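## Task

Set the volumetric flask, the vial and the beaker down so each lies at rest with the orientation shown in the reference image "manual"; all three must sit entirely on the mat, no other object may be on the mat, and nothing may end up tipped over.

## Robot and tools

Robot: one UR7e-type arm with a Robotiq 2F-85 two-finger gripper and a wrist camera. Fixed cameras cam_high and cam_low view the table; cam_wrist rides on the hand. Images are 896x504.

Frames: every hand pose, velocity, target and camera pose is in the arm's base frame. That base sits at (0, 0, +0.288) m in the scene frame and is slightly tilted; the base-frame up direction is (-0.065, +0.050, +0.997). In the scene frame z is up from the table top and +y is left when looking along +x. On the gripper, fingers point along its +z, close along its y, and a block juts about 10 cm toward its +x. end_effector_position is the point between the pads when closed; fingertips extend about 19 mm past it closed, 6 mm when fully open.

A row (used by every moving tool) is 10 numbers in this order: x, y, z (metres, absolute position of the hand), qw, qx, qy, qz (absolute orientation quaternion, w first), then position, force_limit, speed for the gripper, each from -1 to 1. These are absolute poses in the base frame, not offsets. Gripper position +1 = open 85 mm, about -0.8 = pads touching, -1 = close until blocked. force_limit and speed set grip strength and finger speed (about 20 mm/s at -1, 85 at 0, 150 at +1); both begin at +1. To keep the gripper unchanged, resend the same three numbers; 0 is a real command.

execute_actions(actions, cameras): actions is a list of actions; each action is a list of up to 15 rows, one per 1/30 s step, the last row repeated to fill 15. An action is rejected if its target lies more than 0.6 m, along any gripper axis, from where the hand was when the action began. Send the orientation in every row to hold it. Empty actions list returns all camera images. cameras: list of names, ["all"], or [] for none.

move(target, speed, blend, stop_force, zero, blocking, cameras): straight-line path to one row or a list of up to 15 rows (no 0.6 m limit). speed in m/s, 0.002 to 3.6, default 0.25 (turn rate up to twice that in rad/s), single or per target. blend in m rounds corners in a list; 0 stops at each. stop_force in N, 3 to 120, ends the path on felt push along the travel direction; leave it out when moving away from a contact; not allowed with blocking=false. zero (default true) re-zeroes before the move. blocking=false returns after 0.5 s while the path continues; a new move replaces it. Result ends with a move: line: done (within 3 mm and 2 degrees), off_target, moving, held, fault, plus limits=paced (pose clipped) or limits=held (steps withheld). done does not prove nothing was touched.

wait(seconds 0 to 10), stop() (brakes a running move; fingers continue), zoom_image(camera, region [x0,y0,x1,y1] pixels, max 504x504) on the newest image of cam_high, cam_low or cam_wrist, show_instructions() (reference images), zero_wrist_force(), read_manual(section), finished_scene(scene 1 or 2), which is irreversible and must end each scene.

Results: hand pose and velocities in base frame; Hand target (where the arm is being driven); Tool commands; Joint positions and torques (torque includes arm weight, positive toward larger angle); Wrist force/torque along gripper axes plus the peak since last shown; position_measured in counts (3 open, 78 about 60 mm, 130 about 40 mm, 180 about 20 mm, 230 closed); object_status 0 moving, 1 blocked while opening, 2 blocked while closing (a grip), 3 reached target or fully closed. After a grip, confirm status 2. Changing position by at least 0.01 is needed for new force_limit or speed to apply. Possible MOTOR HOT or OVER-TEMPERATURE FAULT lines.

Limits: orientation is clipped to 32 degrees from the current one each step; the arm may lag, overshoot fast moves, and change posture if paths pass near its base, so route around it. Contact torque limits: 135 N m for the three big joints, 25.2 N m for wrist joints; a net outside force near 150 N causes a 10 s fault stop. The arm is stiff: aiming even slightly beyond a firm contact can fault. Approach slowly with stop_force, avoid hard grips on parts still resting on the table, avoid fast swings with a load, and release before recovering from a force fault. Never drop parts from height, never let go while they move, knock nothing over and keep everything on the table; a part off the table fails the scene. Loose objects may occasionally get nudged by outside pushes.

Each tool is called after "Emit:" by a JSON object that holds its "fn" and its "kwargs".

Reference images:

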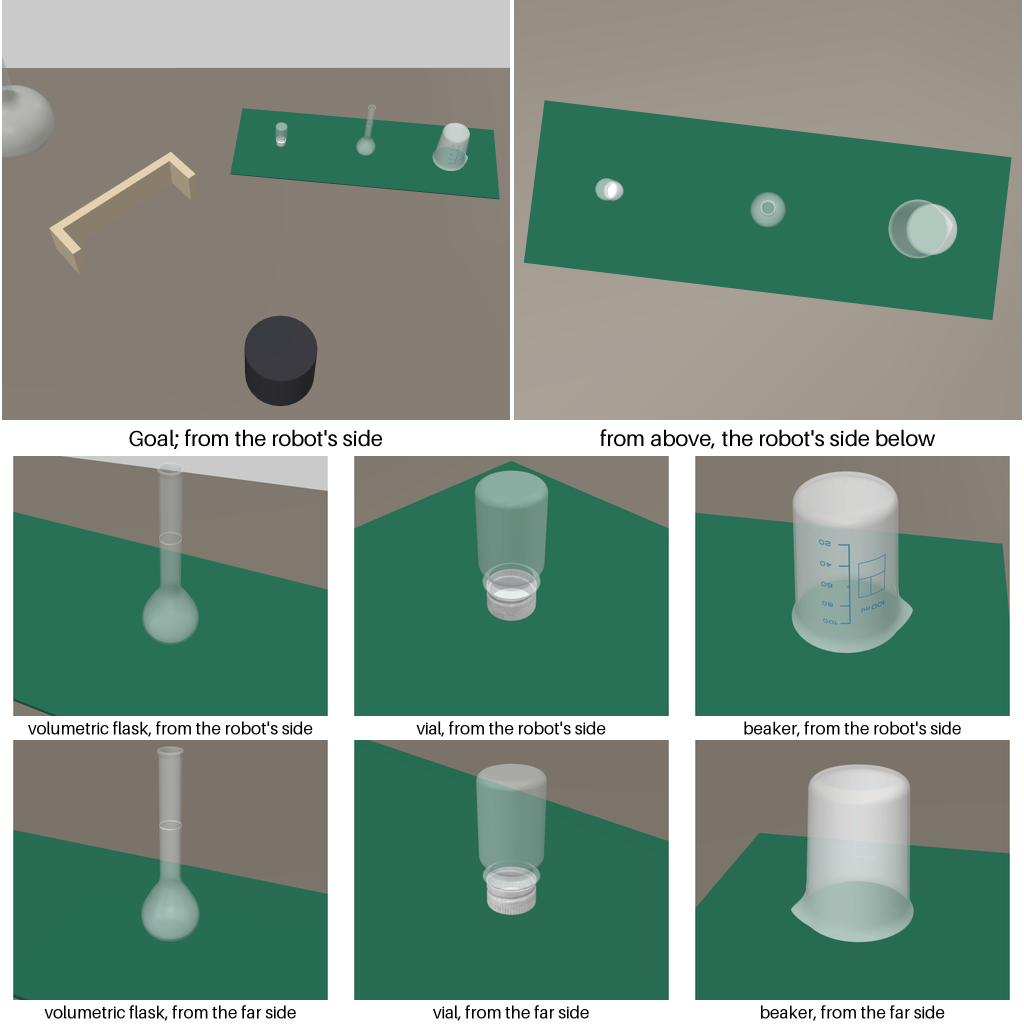

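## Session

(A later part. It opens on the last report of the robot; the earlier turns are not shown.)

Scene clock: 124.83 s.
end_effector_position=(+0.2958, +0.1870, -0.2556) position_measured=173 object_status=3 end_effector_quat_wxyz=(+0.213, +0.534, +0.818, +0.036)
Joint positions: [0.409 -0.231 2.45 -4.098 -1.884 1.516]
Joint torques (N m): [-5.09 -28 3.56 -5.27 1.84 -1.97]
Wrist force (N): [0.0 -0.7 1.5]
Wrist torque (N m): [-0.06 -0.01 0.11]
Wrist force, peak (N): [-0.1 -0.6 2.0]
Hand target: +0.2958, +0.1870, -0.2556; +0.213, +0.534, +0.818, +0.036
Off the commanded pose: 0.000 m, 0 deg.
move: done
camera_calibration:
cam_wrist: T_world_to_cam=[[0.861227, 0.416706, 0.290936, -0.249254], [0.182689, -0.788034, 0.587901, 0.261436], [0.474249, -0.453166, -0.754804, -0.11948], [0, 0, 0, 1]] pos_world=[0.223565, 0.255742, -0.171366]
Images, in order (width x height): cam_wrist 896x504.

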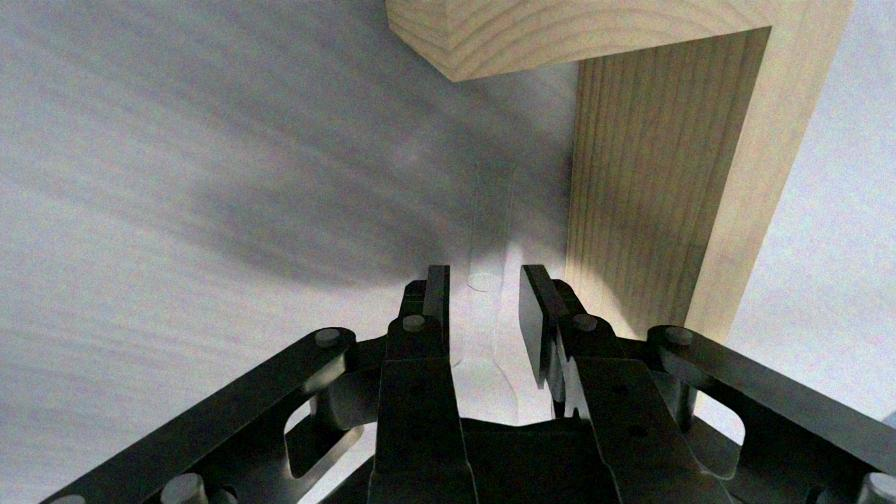

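Emit:
{"fn": "move", "kwargs": {"target": [[0.2958, 0.1870, -0.2556, 0.2131, 0.5334, 0.8174, 0.0360, -1, -1, -1],[0.2880, 0.1931, -0.1360, 0.2131, 0.5334, 0.8174, 0.0360, -1, -1, -1]], "speed": [0.1, 0.08], "cameras": ["cam_wrist","cam_low"]}}

Emit:
{"fn": "zoom_image", "kwargs": {"camera": "cam_low", "region": [430, 180, 600, 330]}}

Scene clock: 128.83 s.
end_effector_position=(+0.2880, +0.1931, -0.1361) position_measured=202 object_status=2 end_effector_quat_wxyz=(+0.213, +0.534, +0.818, +0.036)
Joint positions: [0.441 -0.673 2.654 -3.849 -1.894 1.548]
Joint torques (N m): [12.4 -38.68 15.45 -0.35 -2.59 1.62]
Wrist force (N): [-0.2 -0.4 1.7]
Wrist torque (N m): [-0.03 0.05 -0.04]
Wrist force, peak (N): [0.0 -0.4 2.5]
Hand target: +0.2880, +0.1931, -0.1360; +0.213, +0.534, +0.818, +0.036
Off the commanded pose: 0.000 m, 0 deg.
move: done
camera_calibration:
cam_wrist: T_world_to_cam=[[0.861169, 0.416709, 0.291105, -0.279853], [0.182615, -0.78807, 0.587876, 0.197379], [0.474384, -0.4531, -0.754758, -0.0227853], [0, 0, 0, 1]] pos_world=[0.215765, 0.261842, -0.0517655]
Images, in order (width x height): cam_low 896x504, cam_wrist 896x504.

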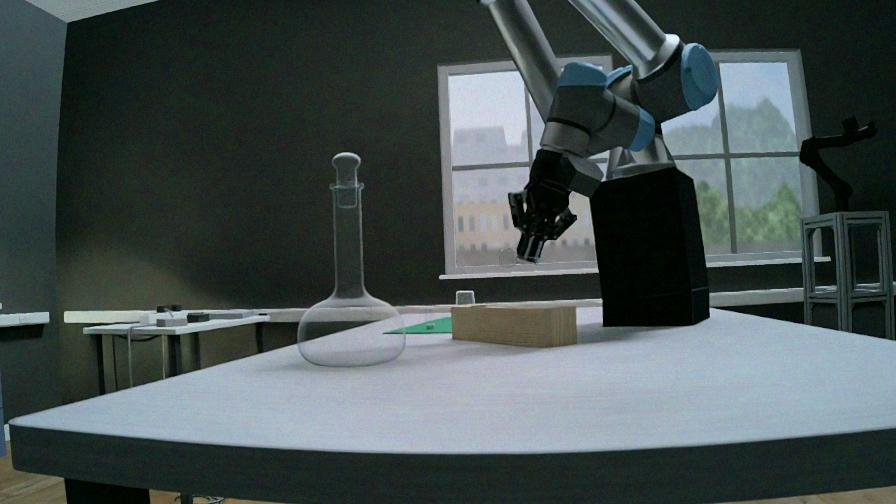

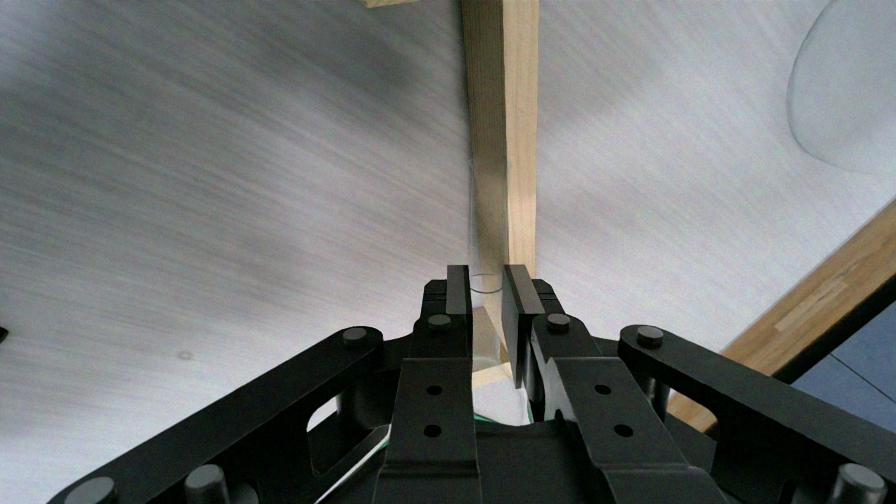

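Scaled by 2.965 from the camera's 896x504 image, which has a finer 1280x720 frame.

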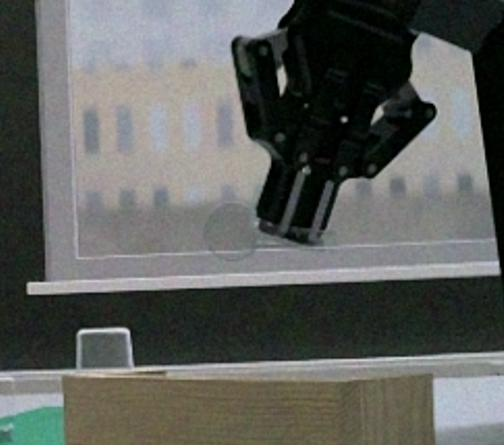

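Emit:
{"fn": "move", "kwargs": {"target": [[0.4126, -0.0834, 0.0032, -0.2381, 0.3783, 0.8877, 0.1083, -1, -1, -1],[0.4082, -0.2497, -0.0591, -0.6053, 0.2133, 0.7483, 0.1664, -1, -1, -1]], "speed": [0.3,0.3], "blend": [0.04,0], "cameras": ["cam_wrist","cam_low","cam_high"]}}

Emit:
{"fn": "zoom_image", "kwargs": {"camera": "cam_low", "region": [370, 200, 540, 340]}}

Scene clock: 132.97 s.
end_effector_position=(+0.4082, -0.2497, -0.0591) position_measured=202 object_status=2 end_effector_quat_wxyz=(-0.605, +0.213, +0.749, +0.166)
Joint positions: [-0.732 -0.42 1.088 -0.885 -1.752 -0.03]
Joint torques (N m): [-8.18 -55.02 -22.41 4.26 -2.35 1.56]
Wrist force (N): [0.7 0.8 -0.3]
Wrist torque (N m): [0.14 -0.20 -0.27]
Wrist force, peak (N): [1.6 -0.8 2.0]
Hand target: +0.4082, -0.2497, -0.0591; -0.605, +0.213, +0.748, +0.166
Off the commanded pose: 0.000 m, 0 deg.
move: done
camera_calibration:
cam_wrist: T_world_to_cam=[[0.523771, 0.851586, -0.0215849, 0.00661407], [0.434952, -0.289134, -0.852771, -0.282259], [-0.732449, 0.437268, -0.521839, 0.506352], [0, 0, 0, 1]] pos_world=[0.490182, -0.308655, 0.0236747]

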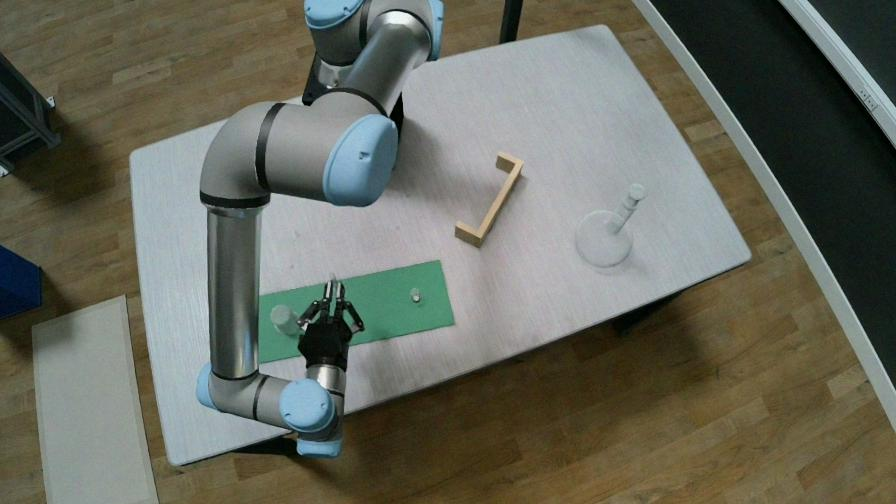

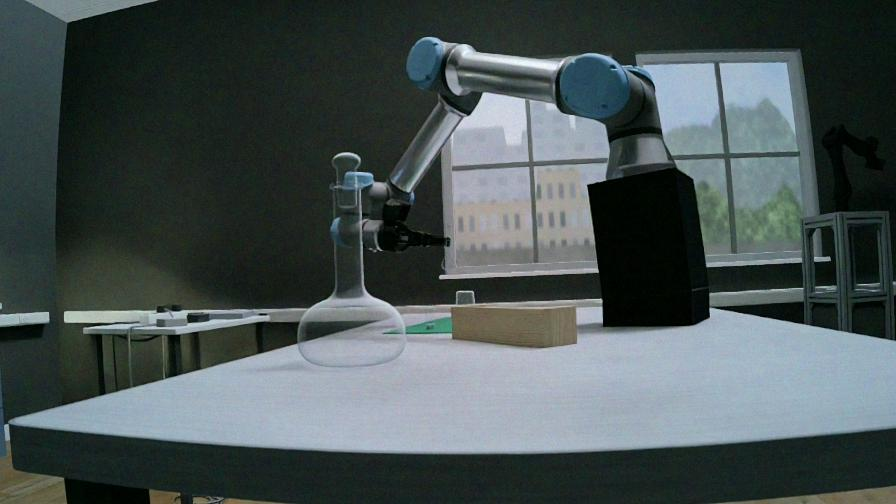

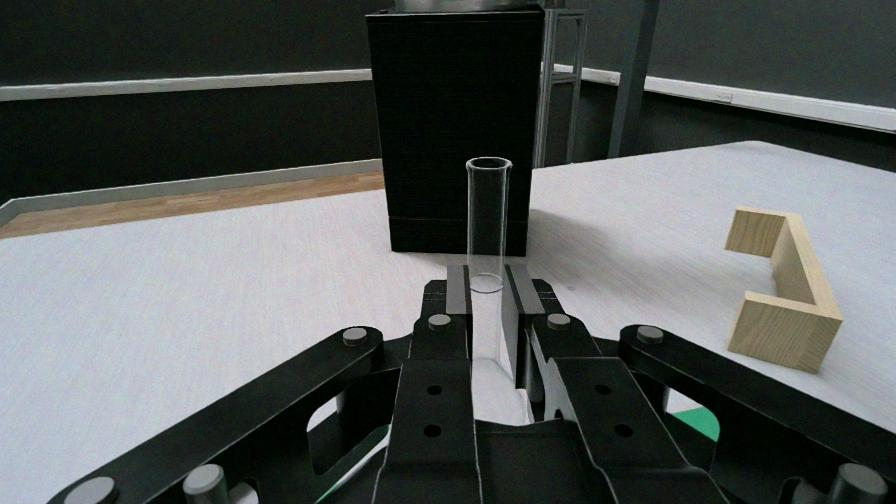

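Scaled by 2.965 from the camera's 896x504 image, which has a finer 1280x720 frame.

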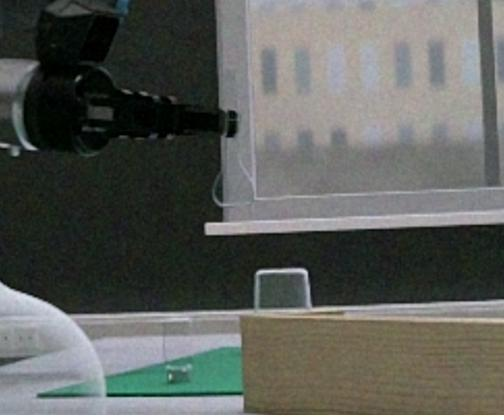

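Emit:
{"fn": "move", "kwargs": {"target": [0.4144, -0.2545, -0.1538, -0.6053, 0.2133, 0.7483, 0.1664, -1, -1, -1], "speed": 0.12}}

Emit:
{"fn": "move", "kwargs": {"target": [0.4167, -0.2563, -0.1887, -0.6053, 0.2133, 0.7483, 0.1664, -1, -1, -1], "speed": 0.008, "stop_force": 3, "cameras": ["cam_wrist","cam_low"]}}

Emit:
{"fn": "zoom_image", "kwargs": {"camera": "cam_low", "region": [370, 220, 540, 340]}}

Scene clock: 134.70 s.
end_effector_position=(+0.4144, -0.2545, -0.1536) position_measured=202 object_status=2 end_effector_quat_wxyz=(-0.605, +0.213, +0.748, +0.166)
Joint positions: [-0.731 -0.235 0.972 -0.953 -1.751 -0.03]
Joint torques (N m): [10.4 -54.53 -20.86 -0.15 2.23 1.52]
Wrist force (N): [0.7 0.7 -0.5]
Wrist torque (N m): [0.11 -0.21 -0.28]
Wrist force, peak (N): [1.8 0.8 -0.4]
Hand target: +0.4144, -0.2545, -0.1538; -0.605, +0.213, +0.748, +0.166
Off the commanded pose: 0.000 m, 0 deg.
move: done

Scene clock: 139.50 s.
end_effector_position=(+0.4163, -0.2560, -0.1832) position_measured=202 object_status=2 end_effector_quat_wxyz=(-0.605, +0.213, +0.748, +0.166)
Joint positions: [-0.731 -0.172 0.919 -0.964 -1.751 -0.03]
Joint torques (N m): [8.76 -68.68 -4.77 0.08 2.14 1.37]
Wrist force (N): [3.5 0.6 -0.7]
Wrist torque (N m): [0.09 -0.19 -0.28]
Wrist force, peak (N): [7.4 0.6 -1.4]
Hand target: +0.4163, -0.2560, -0.1832; -0.605, +0.213, +0.748, +0.166
Off the commanded pose: 0.005 m, 0 deg.
move: contact
camera_calibration:
cam_wrist: T_world_to_cam=[[0.523723, 0.851616, -0.0215371, 0.00504125], [0.434778, -0.288948, -0.852923, -0.393432], [-0.732586, 0.437331, -0.521593, 0.450413], [0, 0, 0, 1]] pos_world=[0.498382, -0.314955, -0.100526]
Images, in order (width x height): cam_low 896x504, cam_wrist 896x504.

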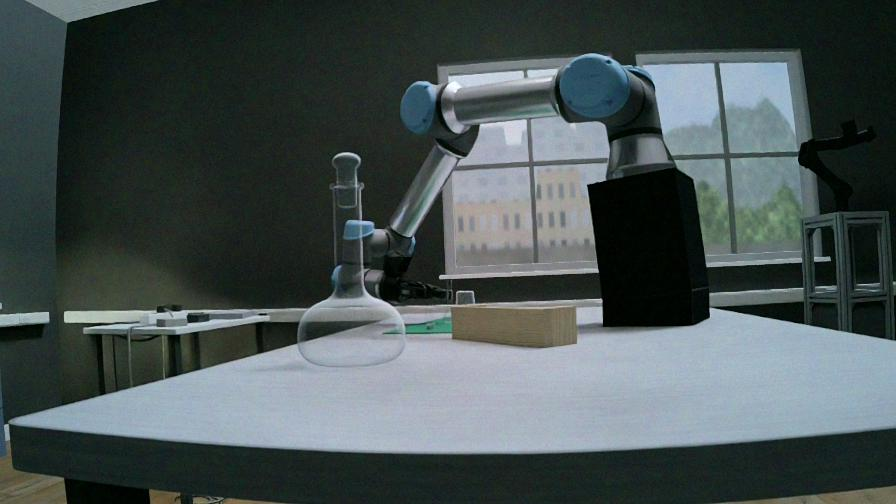

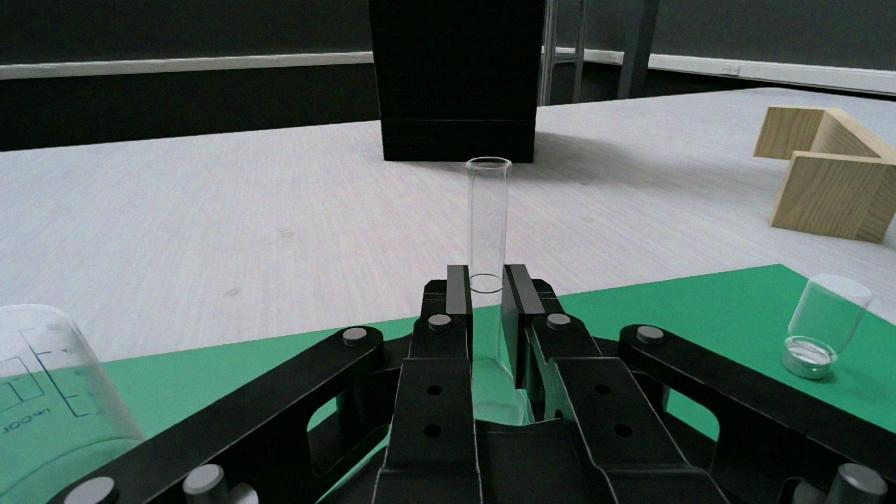

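Scaled by 2.965 from the camera's 896x504 image, which has a finer 1280x720 frame.

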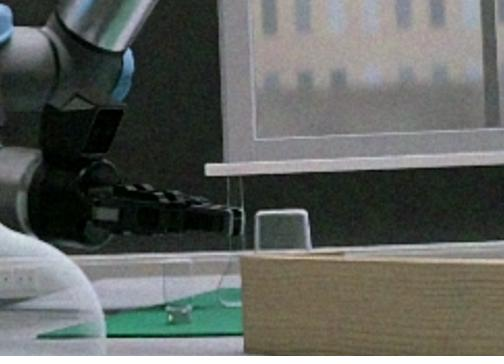

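Emit:
{"fn": "move", "kwargs": {"target": [[0.4161,-0.2558,-0.1795,-0.6053,0.2133,0.7483,0.1664,-1,-1,-1],[0.4161,-0.2558,-0.1795,-0.6279,0.2082,0.7295,0.1728,-1,-1,-1]], "speed": 0.05, "cameras": ["cam_low","cam_wrist"]}}

Emit:
{"fn": "zoom_image", "kwargs": {"camera": "cam_low", "region": [420, 260, 500, 340]}}

Scene clock: 141.53 s.
end_effector_position=(+0.4161, -0.2558, -0.1795) position_measured=202 object_status=2 end_effector_quat_wxyz=(+0.628, -0.208, -0.730, -0.173)
Joint positions: [-0.73 -0.131 0.856 -0.88 -1.752 -0.019]
Joint torques (N m): [10.1 -53.72 -21.64 4.7 -2.18 1.36]
Wrist force (N): [0.5 0.7 -0.3]
Wrist torque (N m): [0.11 -0.18 -0.29]
Wrist force, peak (N): [3.8 0.6 -0.6]
Hand target: +0.4161, -0.2558, -0.1795; +0.628, -0.208, -0.730, -0.173
Off the commanded pose: 0.000 m, 0 deg.
move: done
camera_calibration:
cam_wrist: T_world_to_cam=[[0.523045, 0.852023, -0.0219333, 0.00541829], [0.389466, -0.261819, -0.883044, -0.369703], [-0.758117, 0.453329, -0.468777, 0.476282], [0, 0, 0, 1]] pos_world=[0.50223, -0.317325, -0.103075]
Images, in order (width x height): cam_low 896x504, cam_wrist 896x504.

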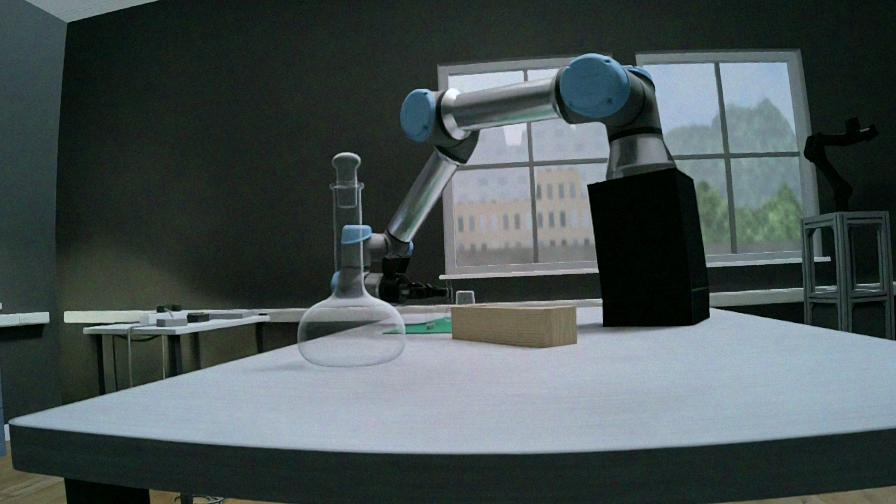

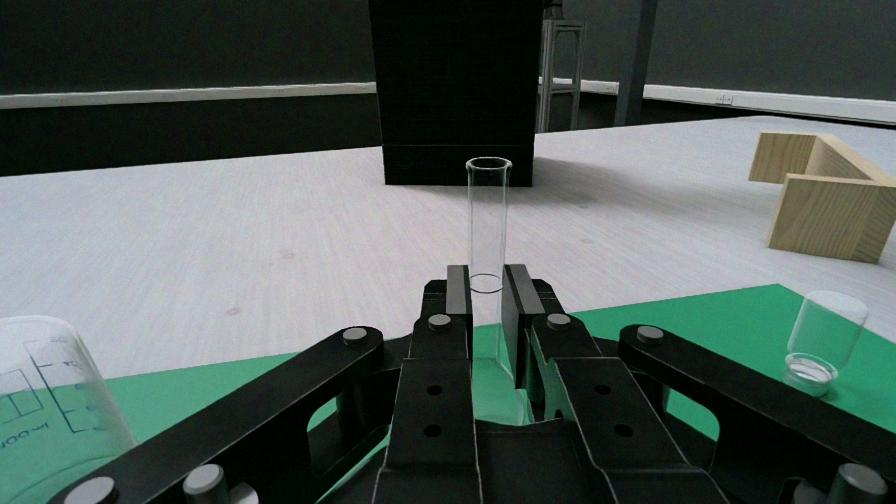

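Scaled by 6.300 from the camera's 896x504 image, which has a finer 1280x720 frame.

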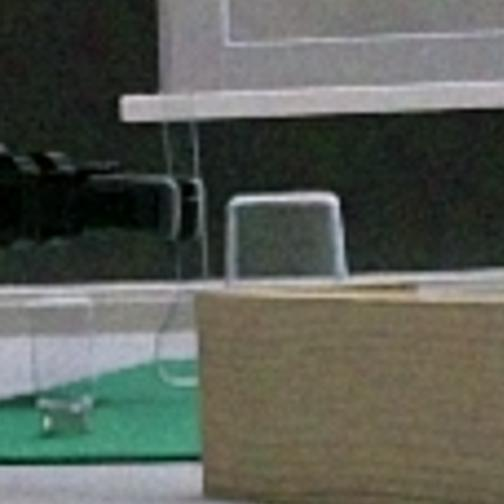

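Emit:
{"fn": "move", "kwargs": {"target": [0.4161,-0.2558,-0.1795,-0.6053,0.2133,0.7483,0.1664,-1,-1,-1], "speed": 0.05}}

Emit:
{"fn": "move", "kwargs": {"target": [0.4167, -0.2563, -0.1900, -0.6053, 0.2133, 0.7483, 0.1664, -1, -1, -1], "speed": 0.005, "stop_force": 3, "cameras": ["cam_low"]}}

Emit:
{"fn": "zoom_image", "kwargs": {"camera": "cam_low", "region": [420, 260, 500, 340]}}

Scene clock: 142.87 s.
end_effector_position=(+0.4161, -0.2558, -0.1795) position_measured=202 object_status=2 end_effector_quat_wxyz=(-0.606, +0.213, +0.748, +0.166)
Joint positions: [-0.731 -0.18 0.926 -0.963 -1.751 -0.03]
Joint torques (N m): [-7.75 -68.44 -5.86 -0.55 2.4 -2.14]
Wrist force (N): [0.6 0.6 -0.3]
Wrist torque (N m): [0.10 -0.19 -0.13]
Wrist force, peak (N): [0.7 0.9 -0.3]
Hand target: +0.4161, -0.2558, -0.1795; -0.605, +0.213, +0.748, +0.166
Off the commanded pose: 0.000 m, 0 deg.
move: done

Scene clock: 144.70 s.
end_effector_position=(+0.4163, -0.2560, -0.1832) position_measured=202 object_status=2 end_effector_quat_wxyz=(-0.605, +0.213, +0.748, +0.166)
Joint positions: [-0.731 -0.172 0.919 -0.964 -1.751 -0.03]
Joint torques (N m): [-6.01 -68.72 -4.56 1.13 2.19 -1.95]
Wrist force (N): [3.7 0.8 -0.7]
Wrist torque (N m): [0.11 -0.21 -0.14]
Wrist force, peak (N): [6.0 0.7 -1.2]
Hand target: +0.4163, -0.2560, -0.1832; -0.605, +0.213, +0.748, +0.166
Off the commanded pose: 0.007 m, 0 deg.
move: contact
Images, in order (width x height): cam_low 896x504.

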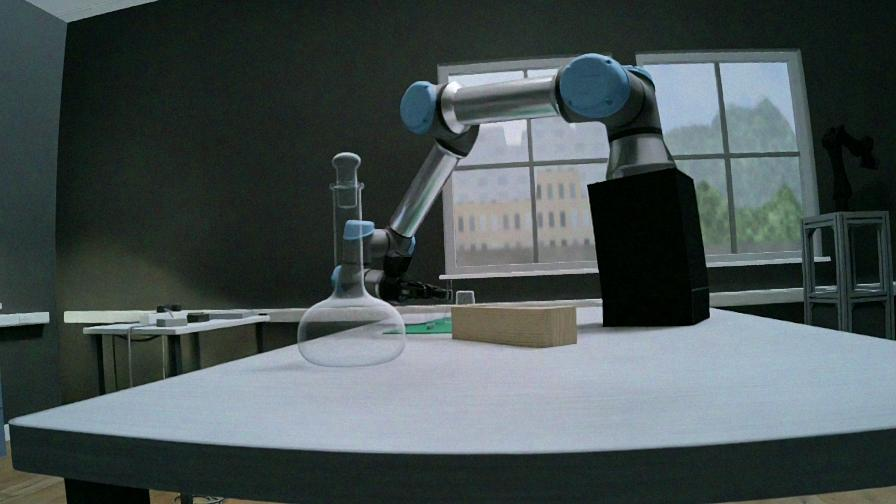

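Scaled by 6.300 from the camera's 896x504 image, which has a finer 1280x720 frame.

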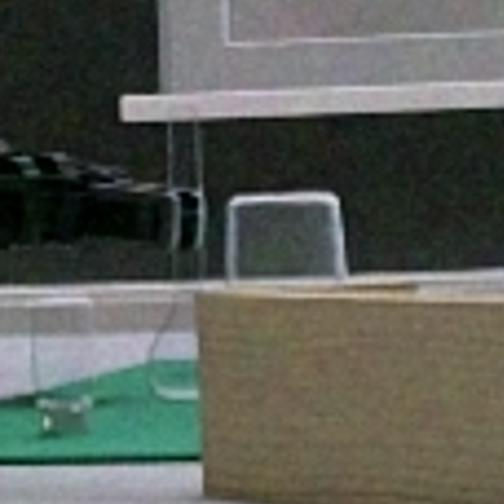

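Emit:
{"fn": "move", "kwargs": {"target": [[0.4163,-0.2560,-0.1832,-0.6053,0.2133,0.7483,0.1664,-0.2,-1,-1],[0.4832,-0.2966,-0.1662,-0.6053,0.2133,0.7483,0.1664,-0.2,-1,-1],[0.4832,-0.2966,-0.05,-0.6053,0.2133,0.7483,0.1664,-0.2,-1,-1]], "speed": [0.05,0.06,0.2], "cameras": ["cam_low","cam_wrist","cam_high"]}}

Emit:
{"fn": "zoom_image", "kwargs": {"camera": "cam_low", "region": [420, 260, 500, 340]}}

Emit:
{"fn": "zoom_image", "kwargs": {"camera": "cam_high", "region": [240, 250, 470, 370]}}

Scene clock: 149.13 s.
end_effector_position=(+0.4832, -0.2966, -0.0502) position_measured=154 object_status=3 end_effector_quat_wxyz=(-0.605, +0.213, +0.748, +0.166)
Joint positions: [-0.713 -0.179 0.535 -0.572 -1.734 -0.026]
Joint torques (N m): [-7.31 -75.54 -10.4 4.29 -2.4 -1.99]
Wrist force (N): [0.8 0.6 -0.2]
Wrist torque (N m): [0.09 -0.20 -0.25]
Wrist force, peak (N): [3.7 0.9 -0.8]
Hand target: +0.4832, -0.2966, -0.0500; -0.605, +0.213, +0.748, +0.166
Off the commanded pose: 0.000 m, 0 deg.
move: done
camera_calibration:
cam_wrist: T_world_to_cam=[[0.523743, 0.851603, -0.0215811, 0.00742977], [0.43469, -0.288954, -0.852966, -0.320762], [-0.732624, 0.437354, -0.521521, 0.586578], [0, 0, 0, 1]] pos_world=[0.565282, -0.355555, 0.0324737]

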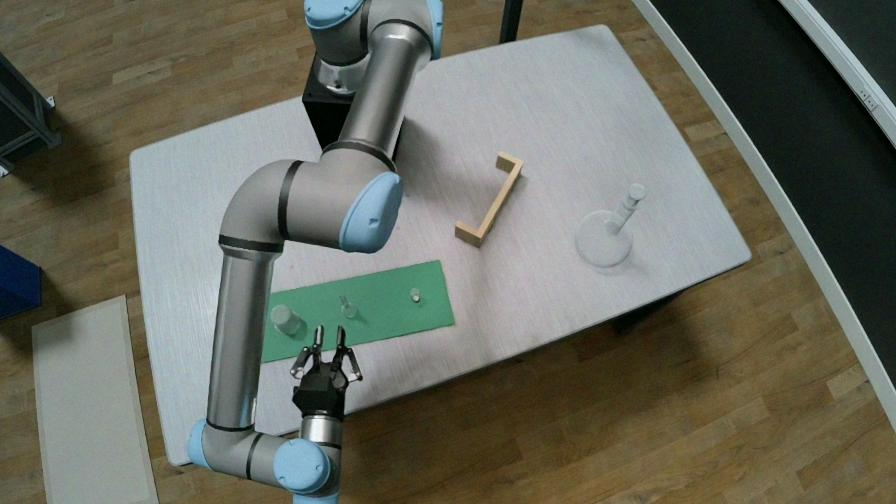

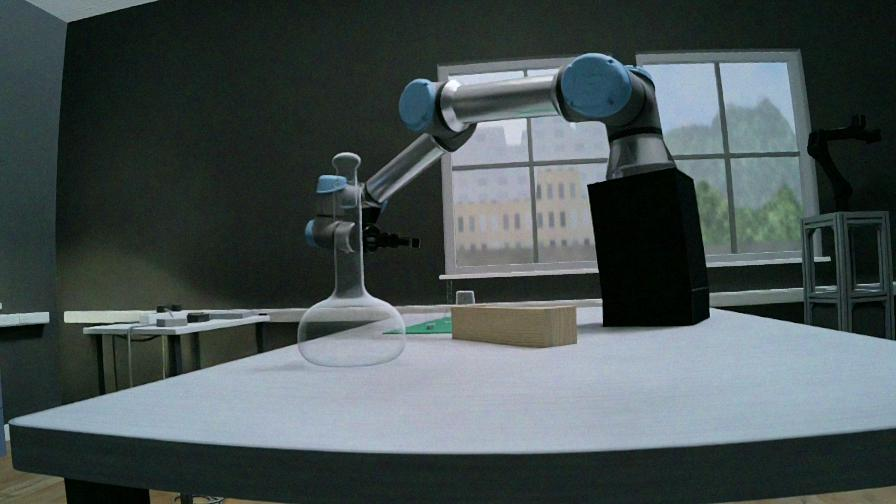

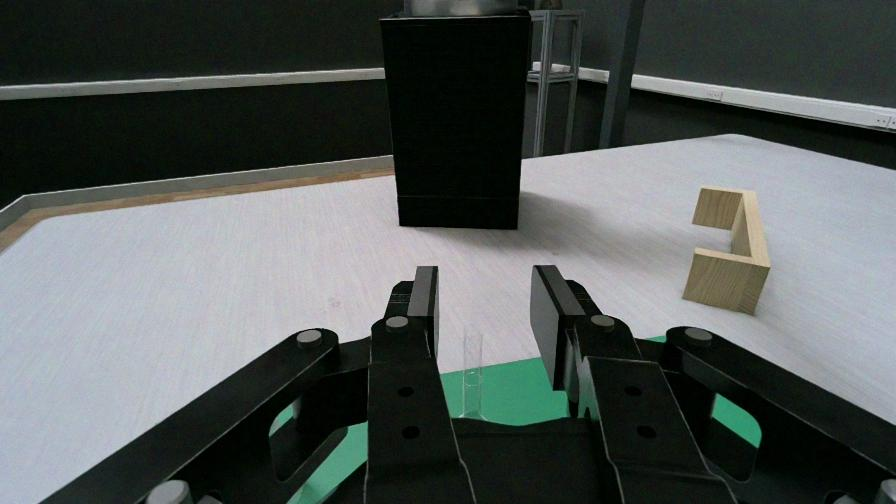

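Scaled by 6.300 from the camera's 896x504 image, which has a finer 1280x720 frame.

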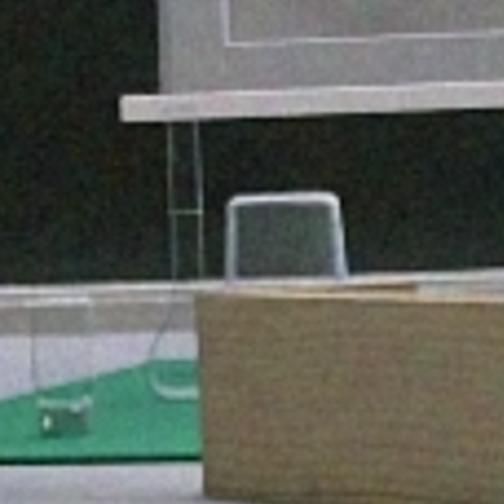

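Scaled by 2.191 from the camera's 896x504 image, which has a finer 1280x720 frame.

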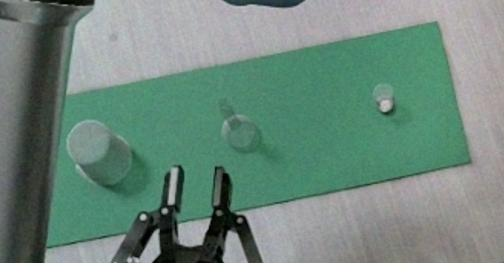

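Emit:
{"fn": "finished_scene", "kwargs": {"scene": 2}}

The scene is finished: the task was done.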